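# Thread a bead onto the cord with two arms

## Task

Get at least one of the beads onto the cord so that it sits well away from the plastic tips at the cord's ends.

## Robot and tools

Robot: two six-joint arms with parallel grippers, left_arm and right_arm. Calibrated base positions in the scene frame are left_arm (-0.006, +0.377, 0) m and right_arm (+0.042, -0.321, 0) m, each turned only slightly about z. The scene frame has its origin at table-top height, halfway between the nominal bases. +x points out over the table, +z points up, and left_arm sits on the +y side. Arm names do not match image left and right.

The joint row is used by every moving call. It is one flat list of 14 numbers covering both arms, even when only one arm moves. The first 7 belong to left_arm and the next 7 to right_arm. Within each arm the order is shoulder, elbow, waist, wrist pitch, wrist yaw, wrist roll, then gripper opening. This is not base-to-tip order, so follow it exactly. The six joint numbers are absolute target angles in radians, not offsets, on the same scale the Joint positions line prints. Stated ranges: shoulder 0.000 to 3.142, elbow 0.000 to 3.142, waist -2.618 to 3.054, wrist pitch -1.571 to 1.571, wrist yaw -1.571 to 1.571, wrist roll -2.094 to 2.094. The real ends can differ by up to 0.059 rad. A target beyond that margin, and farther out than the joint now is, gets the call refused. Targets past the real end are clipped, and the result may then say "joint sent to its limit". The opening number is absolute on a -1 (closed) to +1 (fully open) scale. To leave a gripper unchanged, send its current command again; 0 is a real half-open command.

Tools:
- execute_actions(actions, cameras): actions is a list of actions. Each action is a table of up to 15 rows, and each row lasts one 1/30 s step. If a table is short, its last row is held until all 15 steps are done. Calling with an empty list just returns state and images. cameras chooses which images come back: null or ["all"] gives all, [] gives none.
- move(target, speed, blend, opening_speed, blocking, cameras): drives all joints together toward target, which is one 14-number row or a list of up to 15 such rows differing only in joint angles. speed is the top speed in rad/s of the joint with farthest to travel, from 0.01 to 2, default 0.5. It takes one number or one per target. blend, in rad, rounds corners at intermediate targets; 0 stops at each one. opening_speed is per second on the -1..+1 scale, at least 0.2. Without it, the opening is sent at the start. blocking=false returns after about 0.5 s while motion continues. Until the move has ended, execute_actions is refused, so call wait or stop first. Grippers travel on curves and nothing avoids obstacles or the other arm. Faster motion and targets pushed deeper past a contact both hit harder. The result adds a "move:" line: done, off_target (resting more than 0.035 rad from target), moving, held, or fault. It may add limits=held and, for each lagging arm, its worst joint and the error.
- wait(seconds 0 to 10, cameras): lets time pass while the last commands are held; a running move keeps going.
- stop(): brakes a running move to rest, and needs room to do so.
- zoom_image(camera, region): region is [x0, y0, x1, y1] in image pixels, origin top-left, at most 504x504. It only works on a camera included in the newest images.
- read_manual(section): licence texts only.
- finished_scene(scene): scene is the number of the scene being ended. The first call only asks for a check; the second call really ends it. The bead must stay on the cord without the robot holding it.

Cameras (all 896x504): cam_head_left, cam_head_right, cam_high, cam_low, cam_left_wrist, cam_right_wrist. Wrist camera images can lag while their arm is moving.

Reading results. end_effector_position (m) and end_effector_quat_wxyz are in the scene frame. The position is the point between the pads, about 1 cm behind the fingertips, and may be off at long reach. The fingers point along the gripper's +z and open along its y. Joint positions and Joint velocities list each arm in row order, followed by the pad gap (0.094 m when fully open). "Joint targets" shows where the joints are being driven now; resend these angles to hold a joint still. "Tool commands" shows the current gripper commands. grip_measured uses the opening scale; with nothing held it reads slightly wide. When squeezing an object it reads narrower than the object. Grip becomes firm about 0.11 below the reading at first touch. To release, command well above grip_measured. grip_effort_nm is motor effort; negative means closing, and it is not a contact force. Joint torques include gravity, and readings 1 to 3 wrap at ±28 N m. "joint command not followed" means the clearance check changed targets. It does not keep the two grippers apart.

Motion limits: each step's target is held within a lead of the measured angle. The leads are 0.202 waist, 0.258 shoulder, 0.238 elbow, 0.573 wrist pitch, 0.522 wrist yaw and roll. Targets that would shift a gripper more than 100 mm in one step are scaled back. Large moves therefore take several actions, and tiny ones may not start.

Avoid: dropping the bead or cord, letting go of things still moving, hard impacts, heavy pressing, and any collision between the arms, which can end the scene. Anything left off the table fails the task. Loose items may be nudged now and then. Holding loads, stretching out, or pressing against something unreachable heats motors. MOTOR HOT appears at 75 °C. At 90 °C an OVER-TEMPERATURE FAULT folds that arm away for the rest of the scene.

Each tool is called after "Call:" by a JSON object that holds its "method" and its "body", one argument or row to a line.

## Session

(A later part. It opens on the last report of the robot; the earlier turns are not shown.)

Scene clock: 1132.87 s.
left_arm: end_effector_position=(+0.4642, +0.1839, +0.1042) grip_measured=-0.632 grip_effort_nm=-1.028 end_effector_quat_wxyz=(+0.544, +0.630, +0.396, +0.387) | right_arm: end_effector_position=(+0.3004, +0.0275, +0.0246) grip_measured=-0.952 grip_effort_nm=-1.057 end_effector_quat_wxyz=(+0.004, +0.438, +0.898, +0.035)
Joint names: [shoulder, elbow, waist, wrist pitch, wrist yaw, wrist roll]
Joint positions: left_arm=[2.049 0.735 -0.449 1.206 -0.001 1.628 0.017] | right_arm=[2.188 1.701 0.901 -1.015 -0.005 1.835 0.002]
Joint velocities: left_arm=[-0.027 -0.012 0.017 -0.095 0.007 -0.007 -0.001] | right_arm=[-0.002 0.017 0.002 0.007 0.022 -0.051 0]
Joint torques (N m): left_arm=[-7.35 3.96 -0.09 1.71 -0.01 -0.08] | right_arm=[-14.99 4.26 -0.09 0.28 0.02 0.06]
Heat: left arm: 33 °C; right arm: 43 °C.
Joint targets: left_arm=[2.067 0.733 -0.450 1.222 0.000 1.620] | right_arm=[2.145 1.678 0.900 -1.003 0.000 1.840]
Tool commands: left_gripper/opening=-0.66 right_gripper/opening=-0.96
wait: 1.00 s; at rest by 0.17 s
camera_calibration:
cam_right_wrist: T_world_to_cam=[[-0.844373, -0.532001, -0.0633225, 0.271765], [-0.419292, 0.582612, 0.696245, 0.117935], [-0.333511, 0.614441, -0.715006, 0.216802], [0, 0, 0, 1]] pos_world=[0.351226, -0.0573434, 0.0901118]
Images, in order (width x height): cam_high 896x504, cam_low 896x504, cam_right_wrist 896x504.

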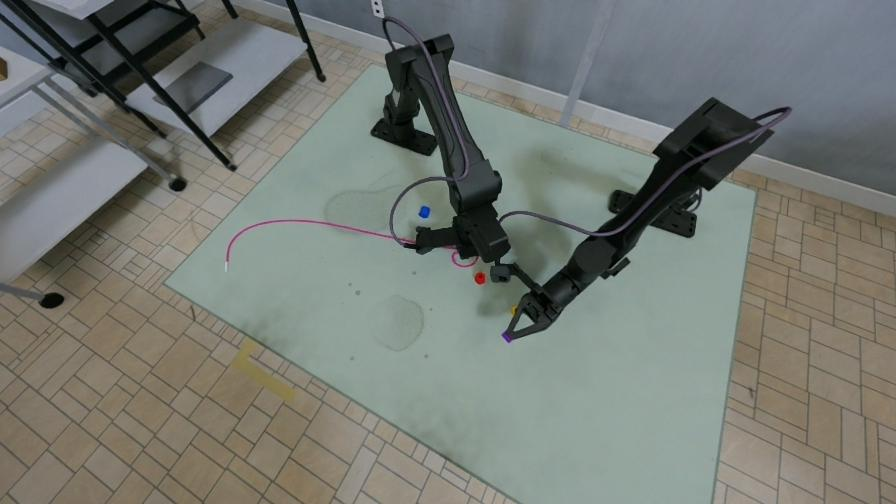

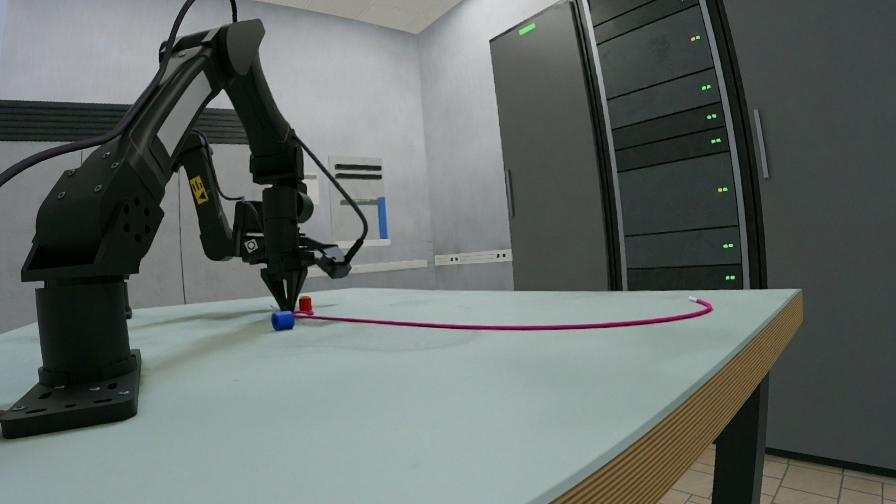

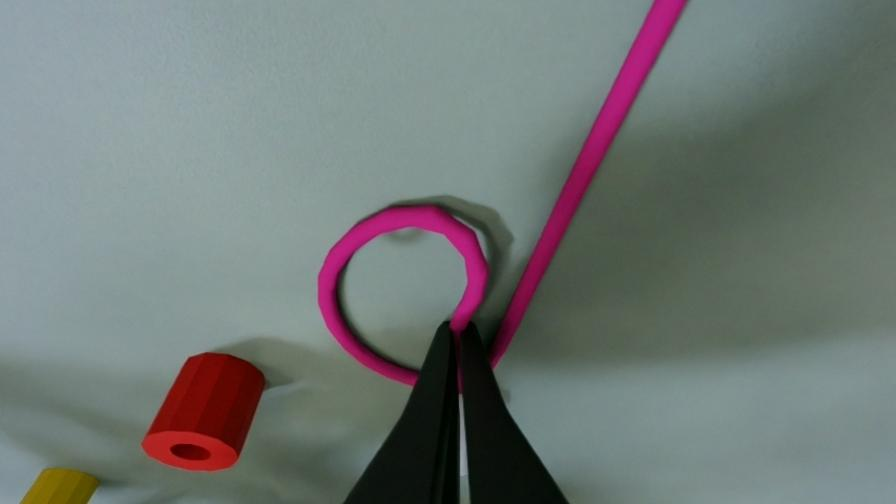

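Call:
{"method": "move", "body": {
  "target": [2.067,0.733,-0.45,1.222,0,1.62,-0.66,2.145,1.678,0.90,-1.003,0,1.84,-0.7],
  "opening_speed": 0.4,
  "cameras": []
}}

Call:
{"method": "move", "body": {
  "target": [
    [2.067,0.733,-0.45,1.222,0,1.62,-0.66,2.17,1.90,0.90,-1.17,0,1.84,-0.7],
    [2.067,0.733,-0.45,1.222,0,1.62,-0.66,1.96,1.565,0.803,-1.055,0,2.05,-0.7]
  ],
  "speed": 0.3,
  "cameras": ["cam_right_wrist","cam_low"]
}}

Scene clock: 1170.53 s.
left_arm: end_effector_position=(+0.4642, +0.1839, +0.1042) grip_measured=-0.632 grip_effort_nm=-1.033 end_effector_quat_wxyz=(+0.544, +0.630, +0.396, +0.387) | right_arm: end_effector_position=(+0.3021, +0.0297, +0.0248) grip_measured=-0.703 grip_effort_nm=0.134 end_effector_quat_wxyz=(+0.005, +0.438, +0.898, +0.040)
Joint names: [shoulder, elbow, waist, wrist pitch, wrist yaw, wrist roll]
Joint positions: left_arm=[2.049 0.735 -0.449 1.206 -0.001 1.628 0.017] | right_arm=[2.188 1.701 0.901 -1.004 -0.005 1.836 0.014]
Joint velocities: left_arm=[0.002 0.002 -0.027 -0.066 -0.022 -0.022 0] | right_arm=[0.022 -0.007 0.012 -0.022 -0.007 0.007 -0.001]
Joint torques (N m): left_arm=[-7.35 3.95 -0.1 1.71 -0.01 -0.08] | right_arm=[-14.97 4.27 -0.13 0.17 0.03 0.05]
Heat: left arm: 33 °C; right arm: 43 °C.
Joint targets: left_arm=[2.067 0.733 -0.450 1.222 0.000 1.620] | right_arm=[2.145 1.678 0.900 -1.003 0.000 1.840]
move: off_target (right_arm); right_arm: the shoulder is farthest, 0.043 rad from its target
No camera images: "cameras" was empty.

Scene clock: 1173.07 s.
left_arm: end_effector_position=(+0.4642, +0.1839, +0.1042) grip_measured=-0.632 grip_effort_nm=-1.028 end_effector_quat_wxyz=(+0.544, +0.630, +0.396, +0.387) | right_arm: end_effector_position=(+0.3088, -0.0225, +0.0666) grip_measured=-0.703 grip_effort_nm=0.134 end_effector_quat_wxyz=(+0.003, +0.567, +0.822, +0.045)
Joint names: [shoulder, elbow, waist, wrist pitch, wrist yaw, wrist roll]
Joint positions: left_arm=[2.049 0.735 -0.449 1.206 -0.001 1.628 0.017] | right_arm=[2.003 1.586 0.809 -1.064 -0.005 2.044 0.014]
Joint velocities: left_arm=[-0.017 -0.007 0.012 0.066 -0.037 0.007 0.001] | right_arm=[-0.012 0.017 -0.012 0.037 -0.007 0.051 0]
Joint torques (N m): left_arm=[-7.36 3.96 -0.1 1.71 0 -0.08] | right_arm=[-13.5 4.59 -0.54 0.27 0.04 0.05]
Heat: left arm: 33 °C; right arm: 43 °C.
Joint targets: left_arm=[2.067 0.733 -0.450 1.222 0.000 1.620] | right_arm=[1.960 1.565 0.803 -1.055 0.000 2.050]
move: off_target (right_arm); right_arm: the shoulder is farthest, 0.043 rad from its target
camera_calibration:
cam_right_wrist: T_world_to_cam=[[-0.963654, -0.257049, -0.0727735, 0.298518], [-0.230591, 0.662766, 0.712439, 0.0638515], [-0.1349, 0.703325, -0.697951, 0.21985], [0, 0, 0, 1]] pos_world=[0.332049, -0.120211, 0.129678]
Images, in order (width x height): cam_low 896x504, cam_right_wrist 896x504.

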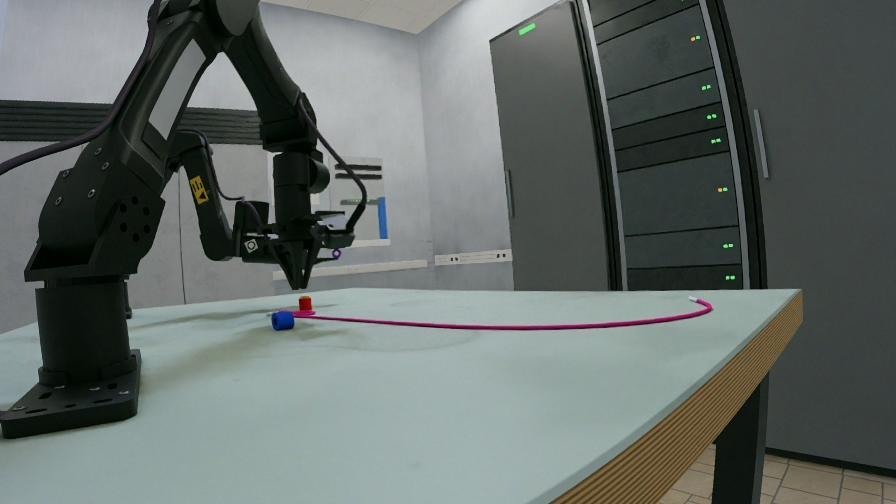

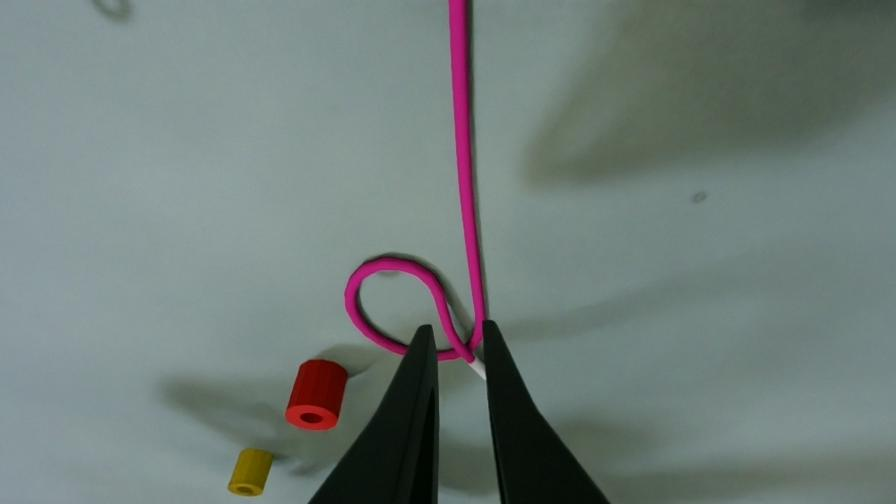

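Call:
{"method": "move", "body": {
  "target": [2.067,0.733,-0.45,1.222,0,1.62,-0.66,2.055,1.461,0.793,-0.912,0,2.05,-0.7],
  "speed": 0.2,
  "cameras": ["cam_right_wrist","cam_low"]
}}

Call:
{"method": "zoom_image", "body": {
  "camera": "cam_right_wrist",
  "region": [380, 240, 560, 420]
}}

Scene clock: 1190.87 s.
left_arm: end_effector_position=(+0.4642, +0.1839, +0.1042) grip_measured=-0.632 grip_effort_nm=-1.033 end_effector_quat_wxyz=(+0.544, +0.630, +0.396, +0.387) | right_arm: end_effector_position=(+0.3099, -0.0247, +0.0264) grip_measured=-0.703 grip_effort_nm=0.129 end_effector_quat_wxyz=(+0.003, +0.570, +0.821, +0.043)
Joint names: [shoulder, elbow, waist, wrist pitch, wrist yaw, wrist roll]
Joint positions: left_arm=[2.049 0.735 -0.449 1.206 -0.001 1.628 0.017] | right_arm=[2.041 1.478 0.804 -0.921 -0.005 2.046 0.014]
Joint velocities: left_arm=[-0.007 -0.002 -0.007 0.007 0.007 -0.007 -0.001] | right_arm=[-0.002 0.002 -0.007 -0.066 -0.037 -0.007 0]
Joint torques (N m): left_arm=[-7.35 3.96 -0.09 1.72 -0.01 -0.09] | right_arm=[-9.21 4.67 -0.96 0.29 0.02 0.06]
Heat: left arm: 33 °C; right arm: 41 °C.
Joint targets: left_arm=[2.067 0.733 -0.450 1.222 0.000 1.620] | right_arm=[2.055 1.461 0.793 -0.912 0.000 2.050]
move: done
camera_calibration:
cam_right_wrist: T_world_to_cam=[[-0.965548, -0.250587, -0.0701622, 0.296855], [-0.224516, 0.665891, 0.711464, 0.0923391], [-0.131563, 0.702705, -0.699211, 0.192475], [0, 0, 0, 1]] pos_world=[0.332682, -0.122353, 0.0897125]
Images, in order (width x height): cam_low 896x504, cam_right_wrist 896x504.

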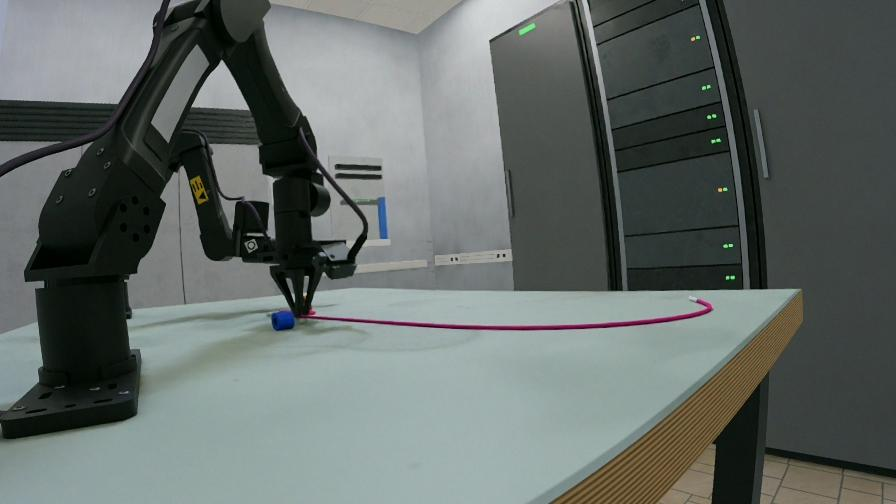

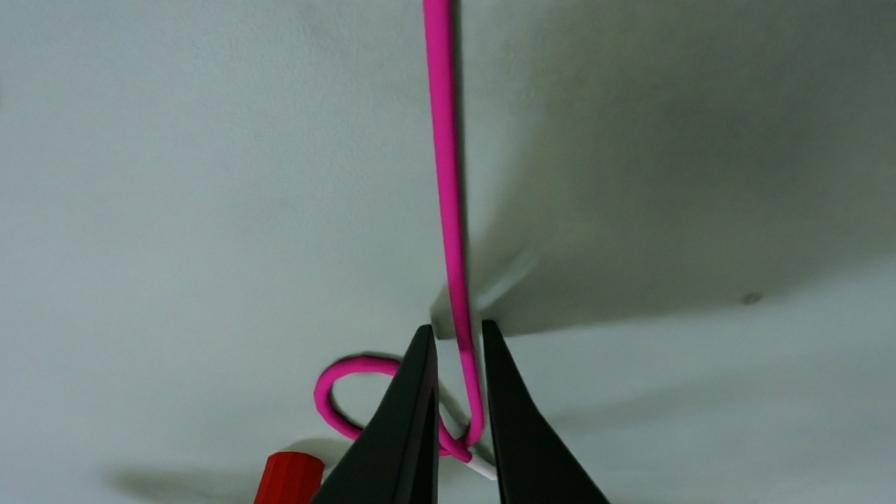

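Scaled by 2.800 from the camera's 896x504 image, which has a finer 1280x720 frame.

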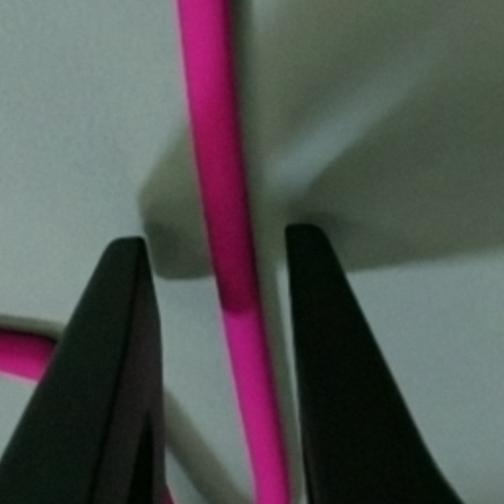

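Call:
{"method": "move", "body": {
  "target": [2.067,0.733,-0.45,1.222,0,1.62,-0.66,2.058,1.446,0.793,-0.898,0,2.05,-0.7],
  "speed": 0.1,
  "cameras": []
}}

Call:
{"method": "move", "body": {
  "target": [2.067,0.733,-0.45,1.222,0,1.62,-0.66,2.058,1.446,0.793,-0.898,0,2.05,-0.96],
  "opening_speed": 0.3,
  "cameras": ["cam_right_wrist"]
}}

Call:
{"method": "zoom_image", "body": {
  "camera": "cam_right_wrist",
  "region": [380, 240, 560, 420]
}}

Scene clock: 1198.23 s.
left_arm: end_effector_position=(+0.4642, +0.1839, +0.1042) grip_measured=-0.632 grip_effort_nm=-1.028 end_effector_quat_wxyz=(+0.544, +0.630, +0.396, +0.387) | right_arm: end_effector_position=(+0.3095, -0.0252, +0.0236) grip_measured=-0.703 grip_effort_nm=0.134 end_effector_quat_wxyz=(+0.003, +0.570, +0.821, +0.044)
Joint names: [shoulder, elbow, waist, wrist pitch, wrist yaw, wrist roll]
Joint positions: left_arm=[2.049 0.735 -0.449 1.206 -0.001 1.628 0.017] | right_arm=[2.041 1.466 0.804 -0.908 -0.005 2.046 0.014]
Joint velocities: left_arm=[-0.007 0.002 -0.007 -0.037 -0.081 -0.022 0] | right_arm=[-0.002 0.007 -0.022 0.051 0.022 0.051 -0.001]
Joint torques (N m): left_arm=[-7.36 3.95 -0.1 1.71 -0.01 -0.08] | right_arm=[-8.91 4.37 -0.96 0.29 0.03 0.04]
Heat: left arm: 33 °C; right arm: 40 °C.
Joint targets: left_arm=[2.067 0.733 -0.450 1.222 0.000 1.620] | right_arm=[2.058 1.446 0.793 -0.898 0.000 2.050]
move: done
No camera images: "cameras" was empty.

Scene clock: 1199.40 s.
left_arm: end_effector_position=(+0.4642, +0.1839, +0.1042) grip_measured=-0.632 grip_effort_nm=-1.038 end_effector_quat_wxyz=(+0.544, +0.630, +0.396, +0.387) | right_arm: end_effector_position=(+0.3097, -0.0249, +0.0237) grip_measured=-0.951 grip_effort_nm=-0.999 end_effector_quat_wxyz=(+0.004, +0.570, +0.820, +0.045)
Joint names: [shoulder, elbow, waist, wrist pitch, wrist yaw, wrist roll]
Joint positions: left_arm=[2.049 0.735 -0.449 1.206 -0.001 1.628 0.017] | right_arm=[2.041 1.466 0.804 -0.906 -0.005 2.046 0.002]
Joint velocities: left_arm=[-0.012 -0.007 -0.012 0.081 0.037 -0.007 0] | right_arm=[0.017 0.012 0.002 -0.007 -0.022 0.007 -0.002]
Joint torques (N m): left_arm=[-7.35 3.95 -0.12 1.71 -0.01 -0.09] | right_arm=[-8.91 4.33 -0.96 0.28 0.03 0.05]
Heat: left arm: 33 °C; right arm: 40 °C.
Joint targets: left_arm=[2.067 0.733 -0.450 1.222 0.000 1.620] | right_arm=[2.058 1.446 0.793 -0.898 0.000 2.050]
move: done
camera_calibration:
cam_right_wrist: T_world_to_cam=[[-0.96542, -0.250446, -0.0723942, 0.296425], [-0.225798, 0.664487, 0.712371, 0.0947497], [-0.130305, 0.704084, -0.698059, 0.190289], [0, 0, 0, 1]] pos_world=[0.332365, -0.122701, 0.0867954]
Images, in order (width x height): cam_right_wrist 896x504.

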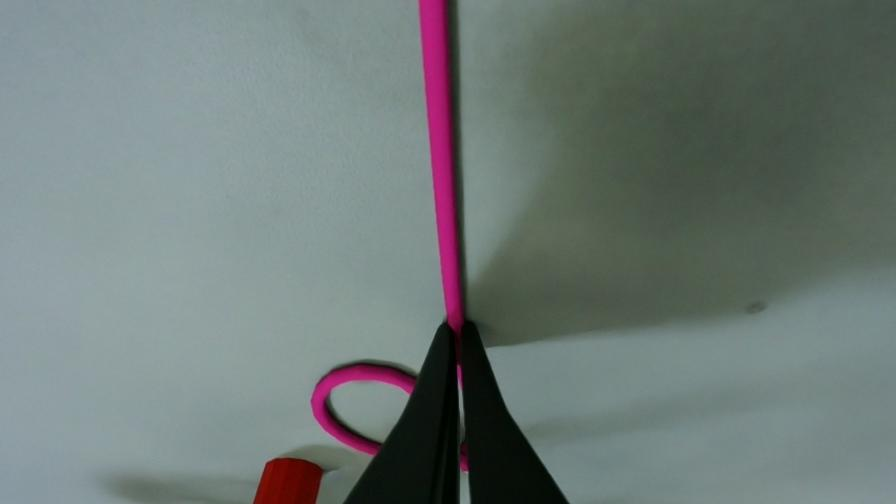

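Scaled by 2.800 from the camera's 896x504 image, which has a finer 1280x720 frame.

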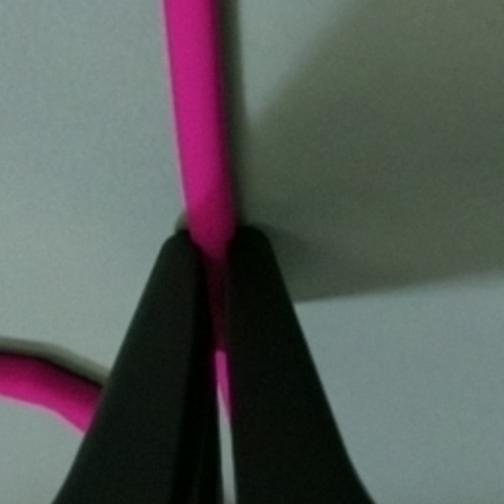

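Call:
{"method": "move", "body": {
  "target": [
    [2.067,0.733,-0.45,1.222,0,1.62,-0.66,1.565,1.13,0.79,-0.3,0,1.2,-0.96],
    [2.067,0.733,-0.45,1.222,0,1.62,-0.66,1.09,0.798,0.79,0.292,0,0,-0.96]
  ],
  "speed": 0.4,
  "cameras": ["cam_high","cam_low","cam_right_wrist","cam_head_right"]
}}

Call:
{"method": "zoom_image", "body": {
  "camera": "cam_low",
  "region": [200, 120, 450, 330]
}}

Scene clock: 1223.33 s.
left_arm: end_effector_position=(+0.4642, +0.1839, +0.1042) grip_measured=-0.632 grip_effort_nm=-1.033 end_effector_quat_wxyz=(+0.544, +0.630, +0.396, +0.387) | right_arm: end_effector_position=(+0.3133, -0.0228, +0.3352) grip_measured=-0.955 grip_effort_nm=-1.062 end_effector_quat_wxyz=(+0.636, -0.288, +0.657, +0.284)
Joint names: [shoulder, elbow, waist, wrist pitch, wrist yaw, wrist roll]
Joint positions: left_arm=[2.049 0.735 -0.449 1.206 -0.001 1.628 0.017] | right_arm=[1.113 0.821 0.801 0.264 -0.005 0.007 0.002]
Joint velocities: left_arm=[0.007 0.007 -0.007 -0.037 -0.066 -0.007 0] | right_arm=[0.027 0.002 0.007 -0.051 0.022 0.007 0]
Joint torques (N m): left_arm=[-7.36 3.96 -0.09 1.71 -0.02 -0.08] | right_arm=[-5.18 5.87 -0.98 2.09 0.04 -0.06]
Heat: left arm: 33 °C; right arm: 39 °C.
Joint targets: left_arm=[2.067 0.733 -0.450 1.222 0.000 1.620] | right_arm=[1.090 0.798 0.790 0.292 0.000 0.000]
move: done
camera_calibration:
cam_right_wrist: T_world_to_cam=[[0.733444, -0.671233, -0.107265, -0.207227], [-0.52739, -0.462361, -0.712799, 0.418723], [0.428859, 0.579369, -0.693118, 0.227086], [0, 0, 0, 1]] pos_world=[0.275432, -0.077063, 0.433634]
Images, in order (width x height): cam_head_right 896x504, cam_high 896x504, cam_low 896x504, cam_right_wrist 896x504.

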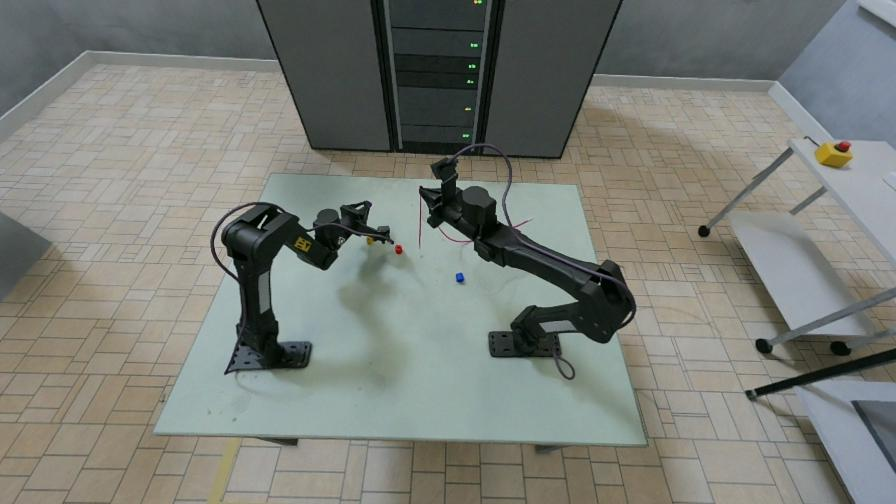

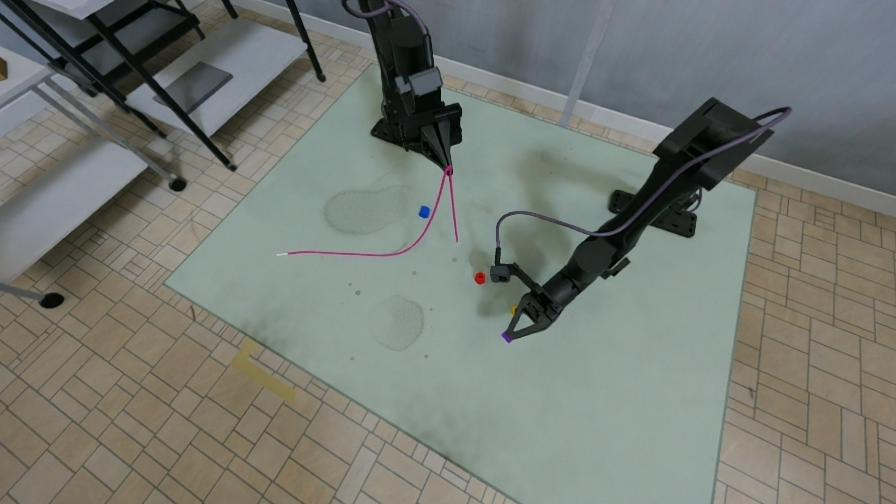

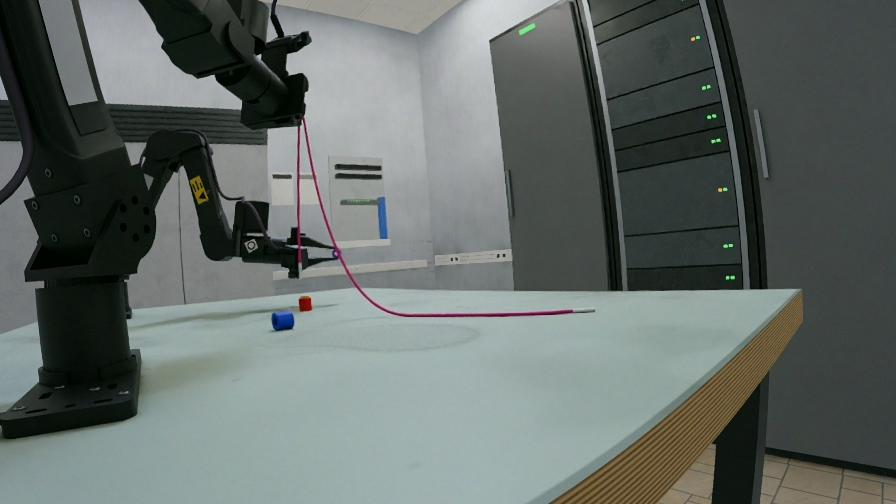

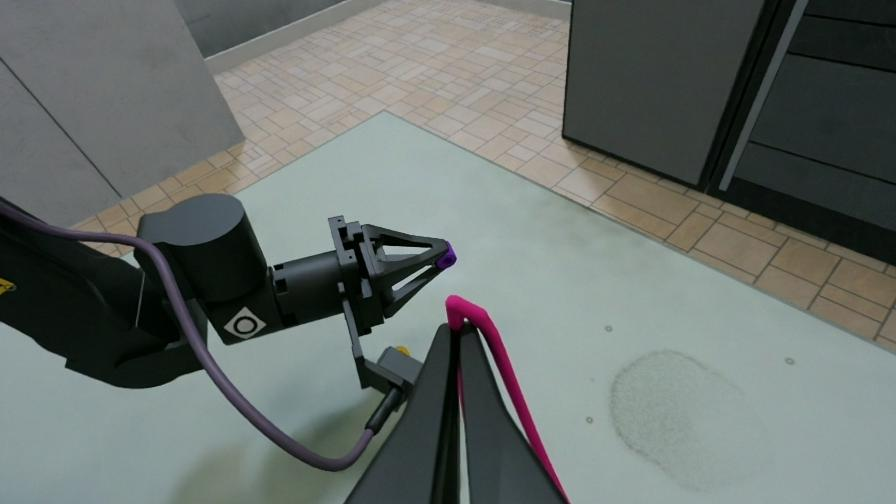

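Scaled by 2.016 from the camera's 896x504 image, which has a finer 1280x720 frame.

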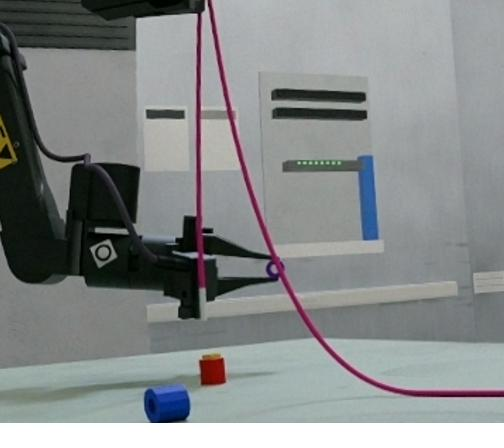

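Call:
{"method": "move", "body": {
  "target": [
    [2.067,0.733,-0.45,1.222,0,1.62,-0.66,1.172,1.36,0.79,-0.158,0,0,-0.96],
    [2.0,0.64,-0.927,1.30,0,0.05,-0.66,1.172,1.36,0.79,-0.158,0,0,-0.96]
  ],
  "speed": 0.35,
  "cameras": ["cam_high","cam_low","cam_left_wrist","cam_head_right","cam_head_left"]
}}

Call:
{"method": "zoom_image", "body": {
  "camera": "cam_low",
  "region": [200, 120, 450, 330]
}}

Call:
{"method": "zoom_image", "body": {
  "camera": "cam_left_wrist",
  "region": [360, 200, 560, 400]
}}

Scene clock: 1251.00 s.
left_arm: end_effector_position=(+0.3117, +0.0069, +0.0939) grip_measured=-0.631 grip_effort_nm=-1.028 end_effector_quat_wxyz=(+0.612, +0.332, +0.669, -0.261) | right_arm: end_effector_position=(+0.3089, -0.0276, +0.4597) grip_measured=-0.955 grip_effort_nm=-1.053 end_effector_quat_wxyz=(+0.648, -0.283, +0.645, +0.289)
Joint names: [shoulder, elbow, waist, wrist pitch, wrist yaw, wrist roll]
Joint positions: left_arm=[2.043 0.646 -0.92 1.28 -0.001 0.057 0.017] | right_arm=[1.165 1.32 0.801 -0.149 -0.005 0.006 0.002]
Joint velocities: left_arm=[-0.007 0.002 -0.017 -0.066 0.051 -0.007 0] | right_arm=[0.002 0.002 -0.012 0.066 -0.066 0.037 -0.003]
Joint torques (N m): left_arm=[-12.12 3.29 -0.55 1.74 -0.01 -0.08] | right_arm=[-2.85 10.25 -0.92 1.7 0.04 -0.05]
Heat: left arm: 33 °C; right arm: 37 °C.
Joint targets: left_arm=[2.000 0.640 -0.927 1.300 0.000 0.050] | right_arm=[1.172 1.360 0.790 -0.158 0.000 0.000]
move: off_target (left_arm, right_arm); left_arm: the shoulder is farthest, 0.043 rad from its target; right_arm: the elbow is farthest, 0.040 rad from its target
camera_calibration:
cam_left_wrist: T_world_to_cam=[[-0.761829, -0.621013, -0.18428, 0.263537], [-0.386535, 0.664091, -0.639979, 0.201907], [0.519814, -0.416324, -0.745967, 0.0240271], [0, 0, 0, 1]] pos_world=[0.266324, 0.0395784, 0.195704]
Images, in order (width x height): cam_head_left 896x504, cam_head_right 896x504, cam_high 896x504, cam_low 896x504, cam_left_wrist 896x504.

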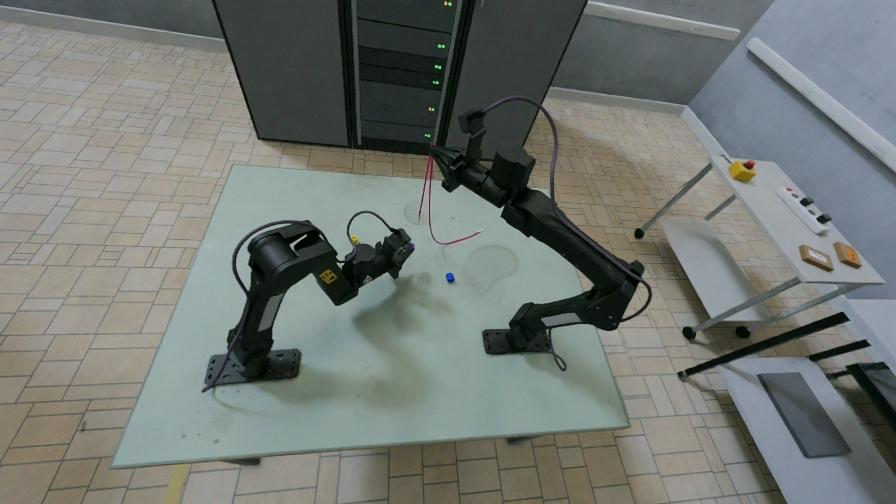

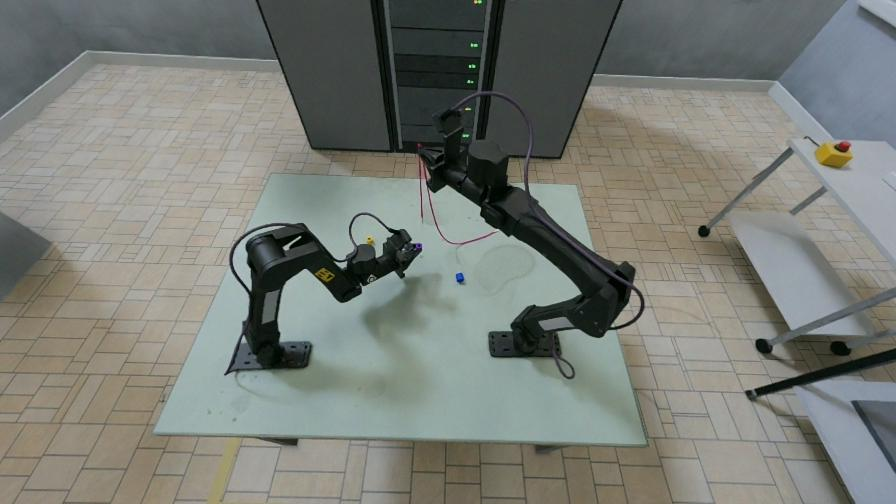

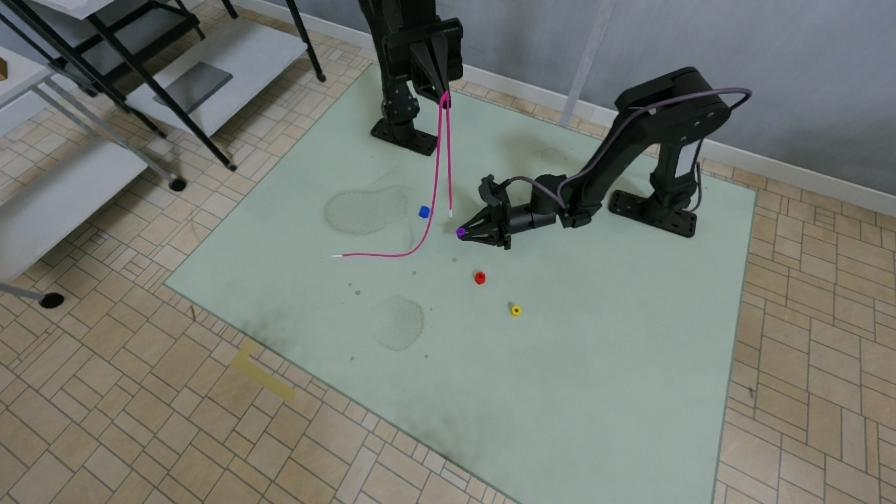

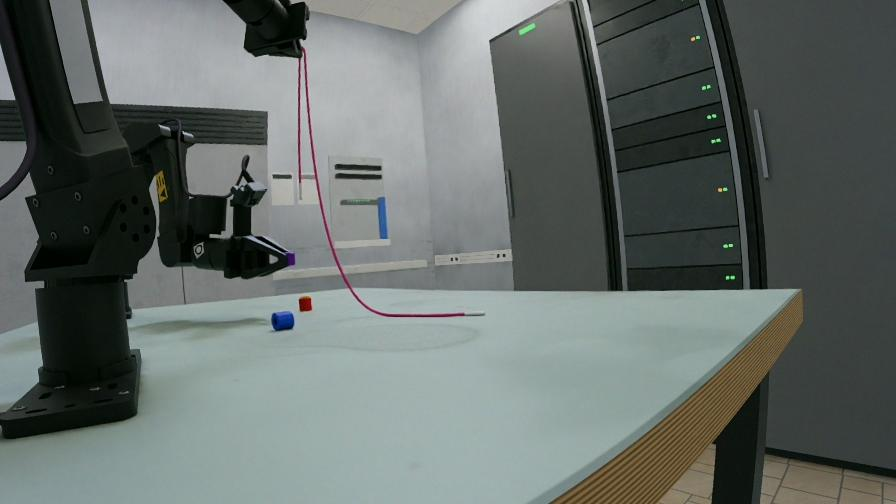

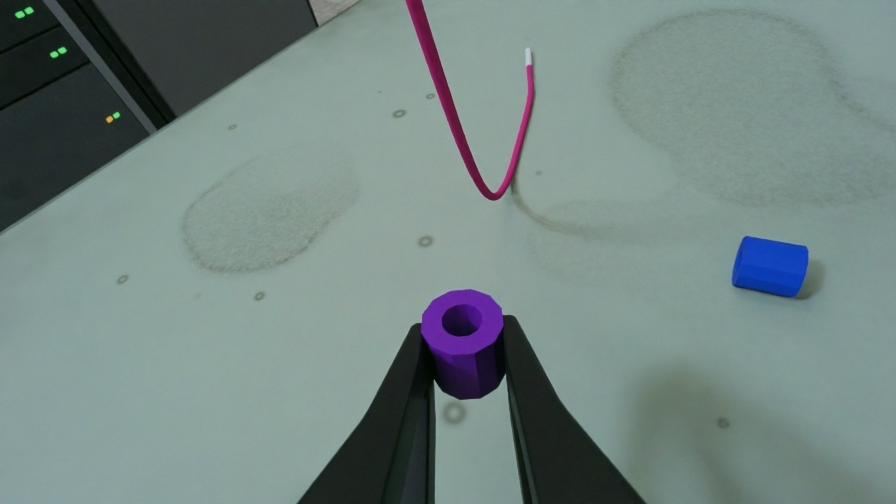

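Scaled by 2.016 from the camera's 896x504 image, which has a finer 1280x720 frame.

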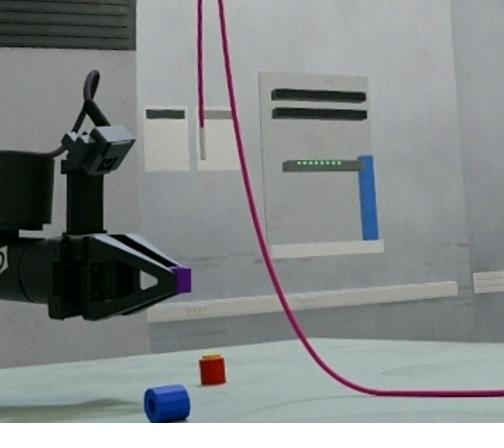

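Scaled by 2.520 from the camera's 896x504 image, which has a finer 1280x720 frame.

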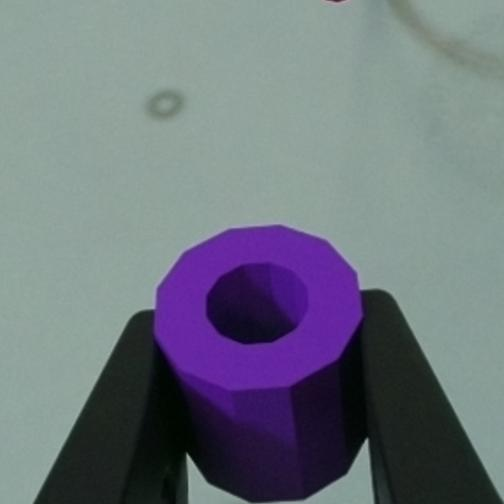

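Call:
{"method": "zoom_image", "body": {
  "camera": "cam_high",
  "region": [420, 170, 500, 250]
}}

Call:
{"method": "zoom_image", "body": {
  "camera": "cam_head_left",
  "region": [390, 200, 450, 260]
}}

Call:
{"method": "zoom_image", "body": {
  "camera": "cam_head_right",
  "region": [390, 200, 450, 260]
}}

Call:
{"method": "zoom_image", "body": {
  "camera": "cam_low",
  "region": [260, 170, 340, 280]
}}

Scaled by 6.300 from the camera's 896x504 image, which has a finer 1280x720 frame.

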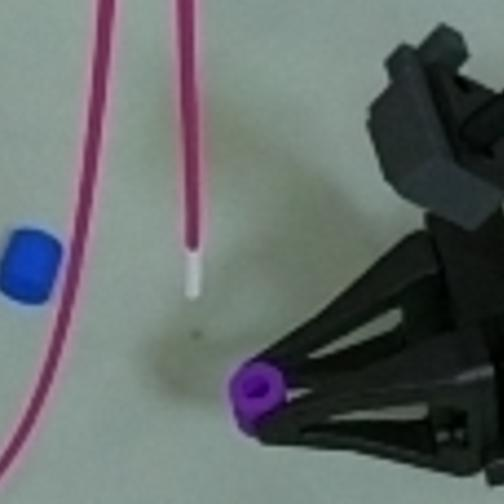

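Scaled by 8.400 from the camera's 896x504 image, which has a finer 1280x720 frame.

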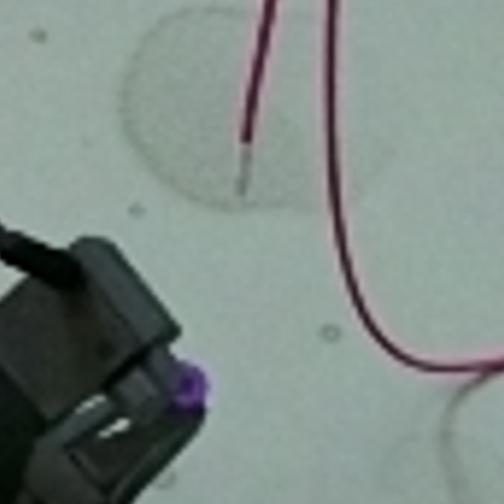

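Scaled by 8.400 from the camera's 896x504 image, which has a finer 1280x720 frame.

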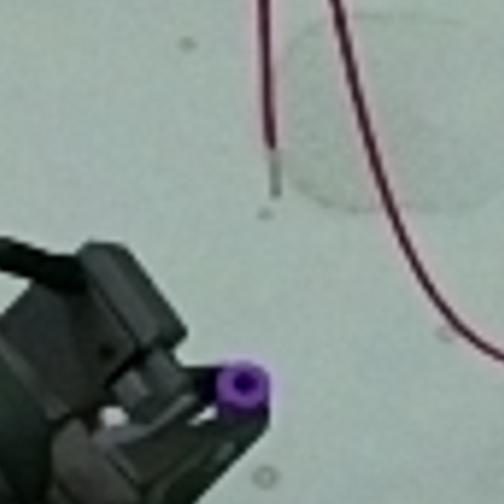

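Scaled by 4.582 from the camera's 896x504 image, which has a finer 1280x720 frame.

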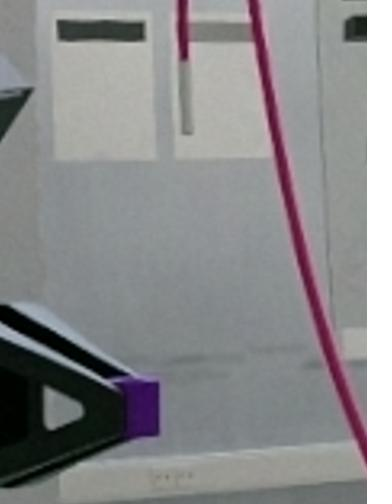

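Call:
{"method": "move", "body": {
  "target": [1.84,0.795,-0.895,0.968,0,0.05,-0.66,1.172,1.36,0.79,-0.158,0,0,-0.96],
  "speed": 0.2,
  "cameras": ["cam_high","cam_low","cam_left_wrist","cam_head_right","cam_head_left"]
}}

Call:
{"method": "zoom_image", "body": {
  "camera": "cam_left_wrist",
  "region": [360, 150, 560, 400]
}}

Call:
{"method": "zoom_image", "body": {
  "camera": "cam_low",
  "region": [260, 170, 340, 280]
}}

Call:
{"method": "zoom_image", "body": {
  "camera": "cam_head_right",
  "region": [390, 200, 450, 260]
}}

Call:
{"method": "zoom_image", "body": {
  "camera": "cam_high",
  "region": [420, 170, 500, 250]
}}

Scene clock: 1302.00 s.
left_arm: end_effector_position=(+0.3316, -0.0037, +0.1423) grip_measured=-0.631 grip_effort_nm=-1.033 end_effector_quat_wxyz=(+0.605, +0.329, +0.679, -0.253) | right_arm: end_effector_position=(+0.3089, -0.0276, +0.4597) grip_measured=-0.955 grip_effort_nm=-1.057 end_effector_quat_wxyz=(+0.648, -0.283, +0.645, +0.289)
Joint names: [shoulder, elbow, waist, wrist pitch, wrist yaw, wrist roll]
Joint positions: left_arm=[1.882 0.771 -0.904 0.97 -0.001 0.056 0.017] | right_arm=[1.165 1.32 0.801 -0.149 -0.005 0.006 0.002]
Joint velocities: left_arm=[0.007 -0.017 -0.002 -0.051 -0.125 -0.007 -0.001] | right_arm=[0.002 -0.012 0.012 0.007 -0.022 -0.007 0]
Joint torques (N m): left_arm=[-11.97 6.82 0.72 1.58 -0.01 -0.07] | right_arm=[-2.85 10.33 -1.01 1.7 0.05 -0.05]
Heat: left arm: 34 °C; right arm: 35 °C.
Joint targets: left_arm=[1.840 0.795 -0.895 0.968 0.000 0.050] | right_arm=[1.172 1.360 0.790 -0.158 0.000 0.000]
move: off_target (left_arm, right_arm); left_arm: the shoulder is farthest, 0.042 rad from its target; right_arm: the elbow is farthest, 0.040 rad from its target
camera_calibration:
cam_left_wrist: T_world_to_cam=[[-0.754763, -0.630082, -0.182563, 0.278328], [-0.407794, 0.668647, -0.621785, 0.252098], [0.513846, -0.394852, -0.761613, 0.0496127], [0, 0, 0, 1]] pos_world=[0.287382, 0.0263949, 0.245349]
Images, in order (width x height): cam_head_left 896x504, cam_head_right 896x504, cam_high 896x504, cam_low 896x504, cam_left_wrist 896x504.

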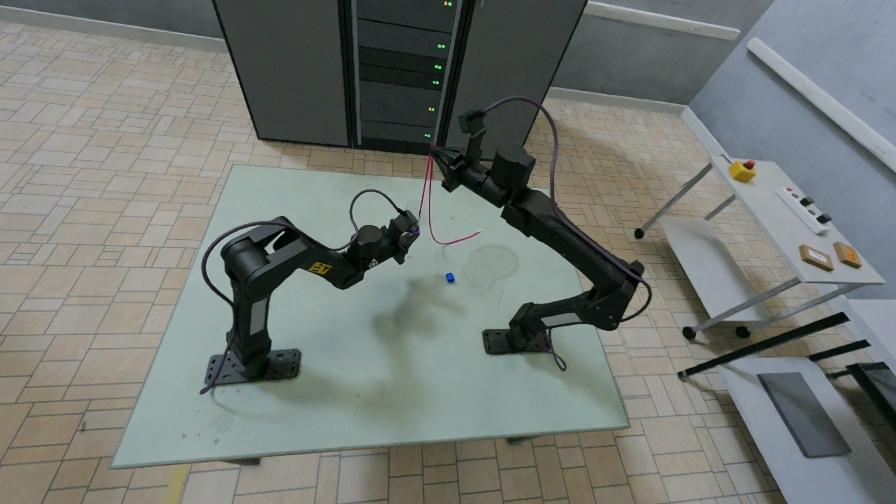

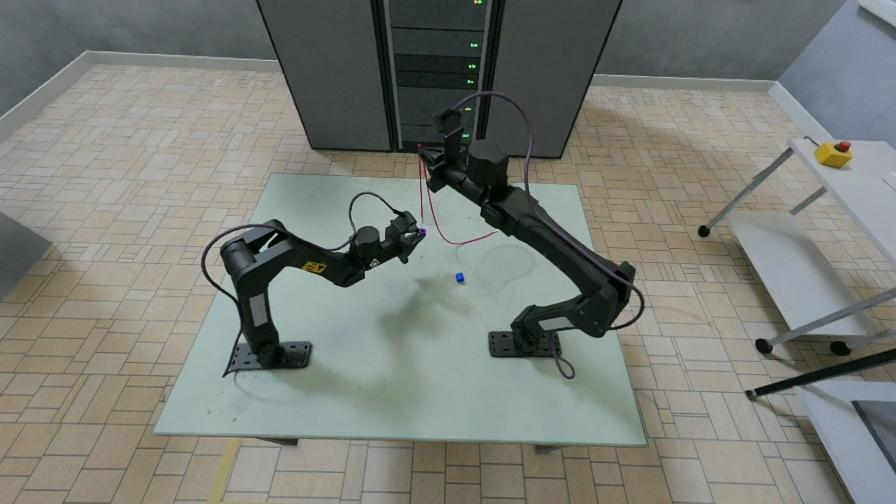

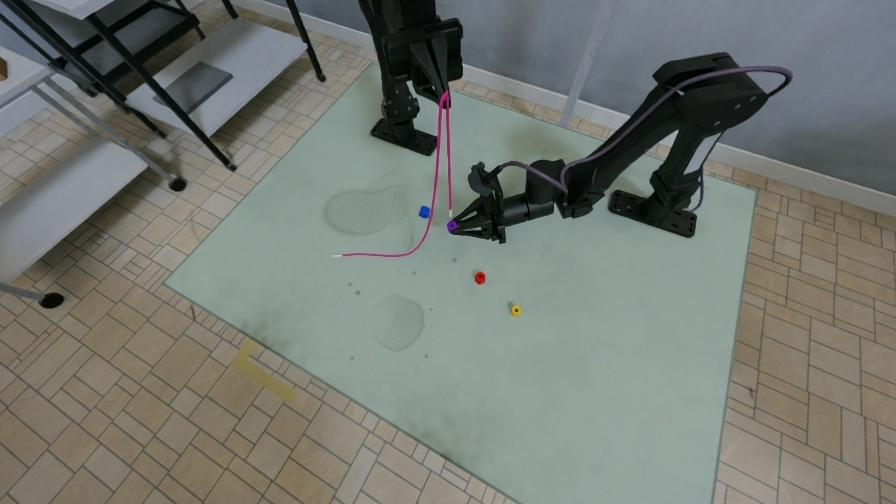

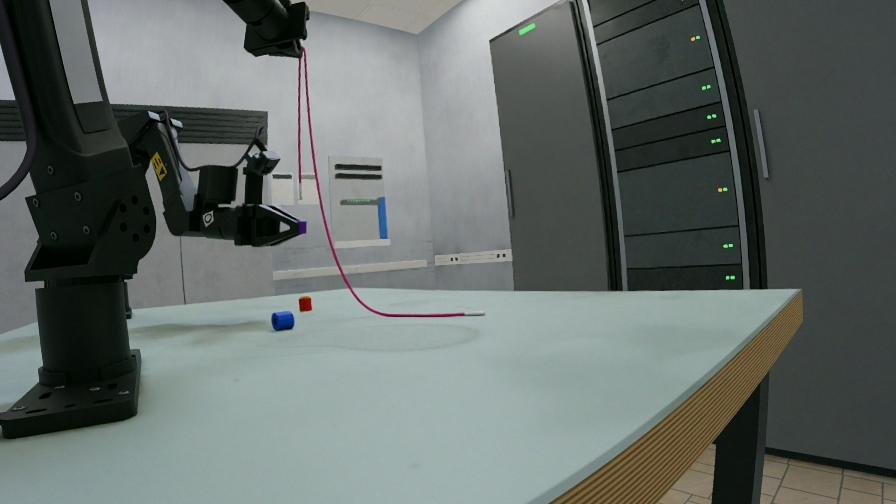

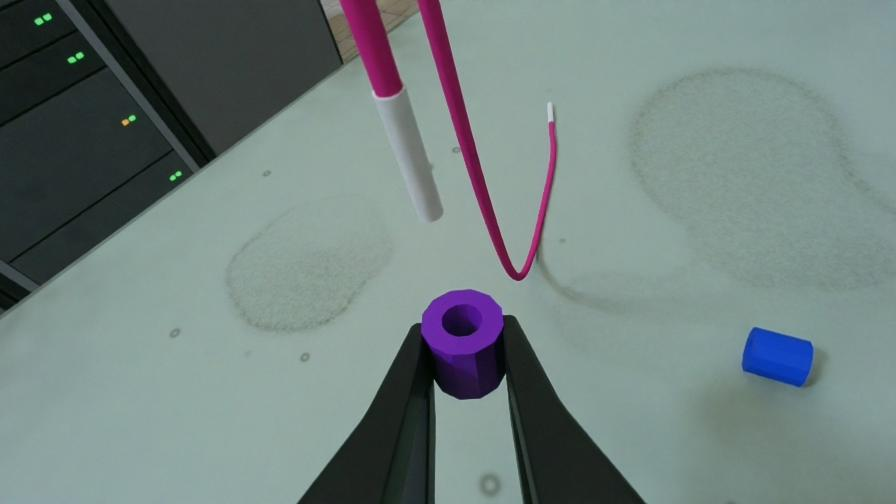

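Scaled by 2.016 from the camera's 896x504 image, which has a finer 1280x720 frame.

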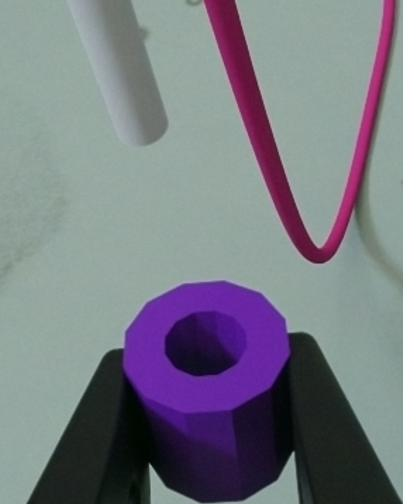

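Scaled by 4.582 from the camera's 896x504 image, which has a finer 1280x720 frame.

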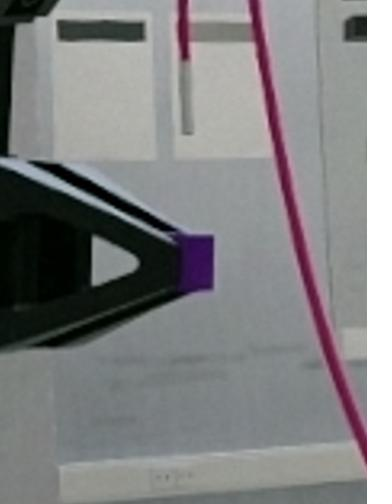

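Scaled by 8.400 from the camera's 896x504 image, which has a finer 1280x720 frame.

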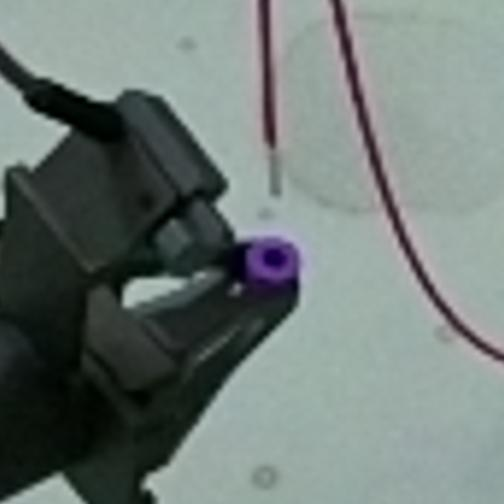

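Scaled by 6.300 from the camera's 896x504 image, which has a finer 1280x720 frame.

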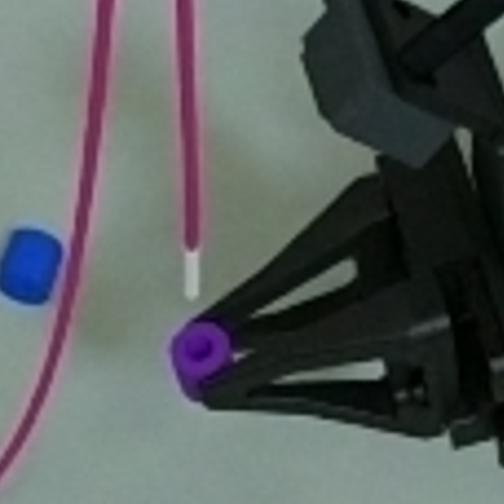

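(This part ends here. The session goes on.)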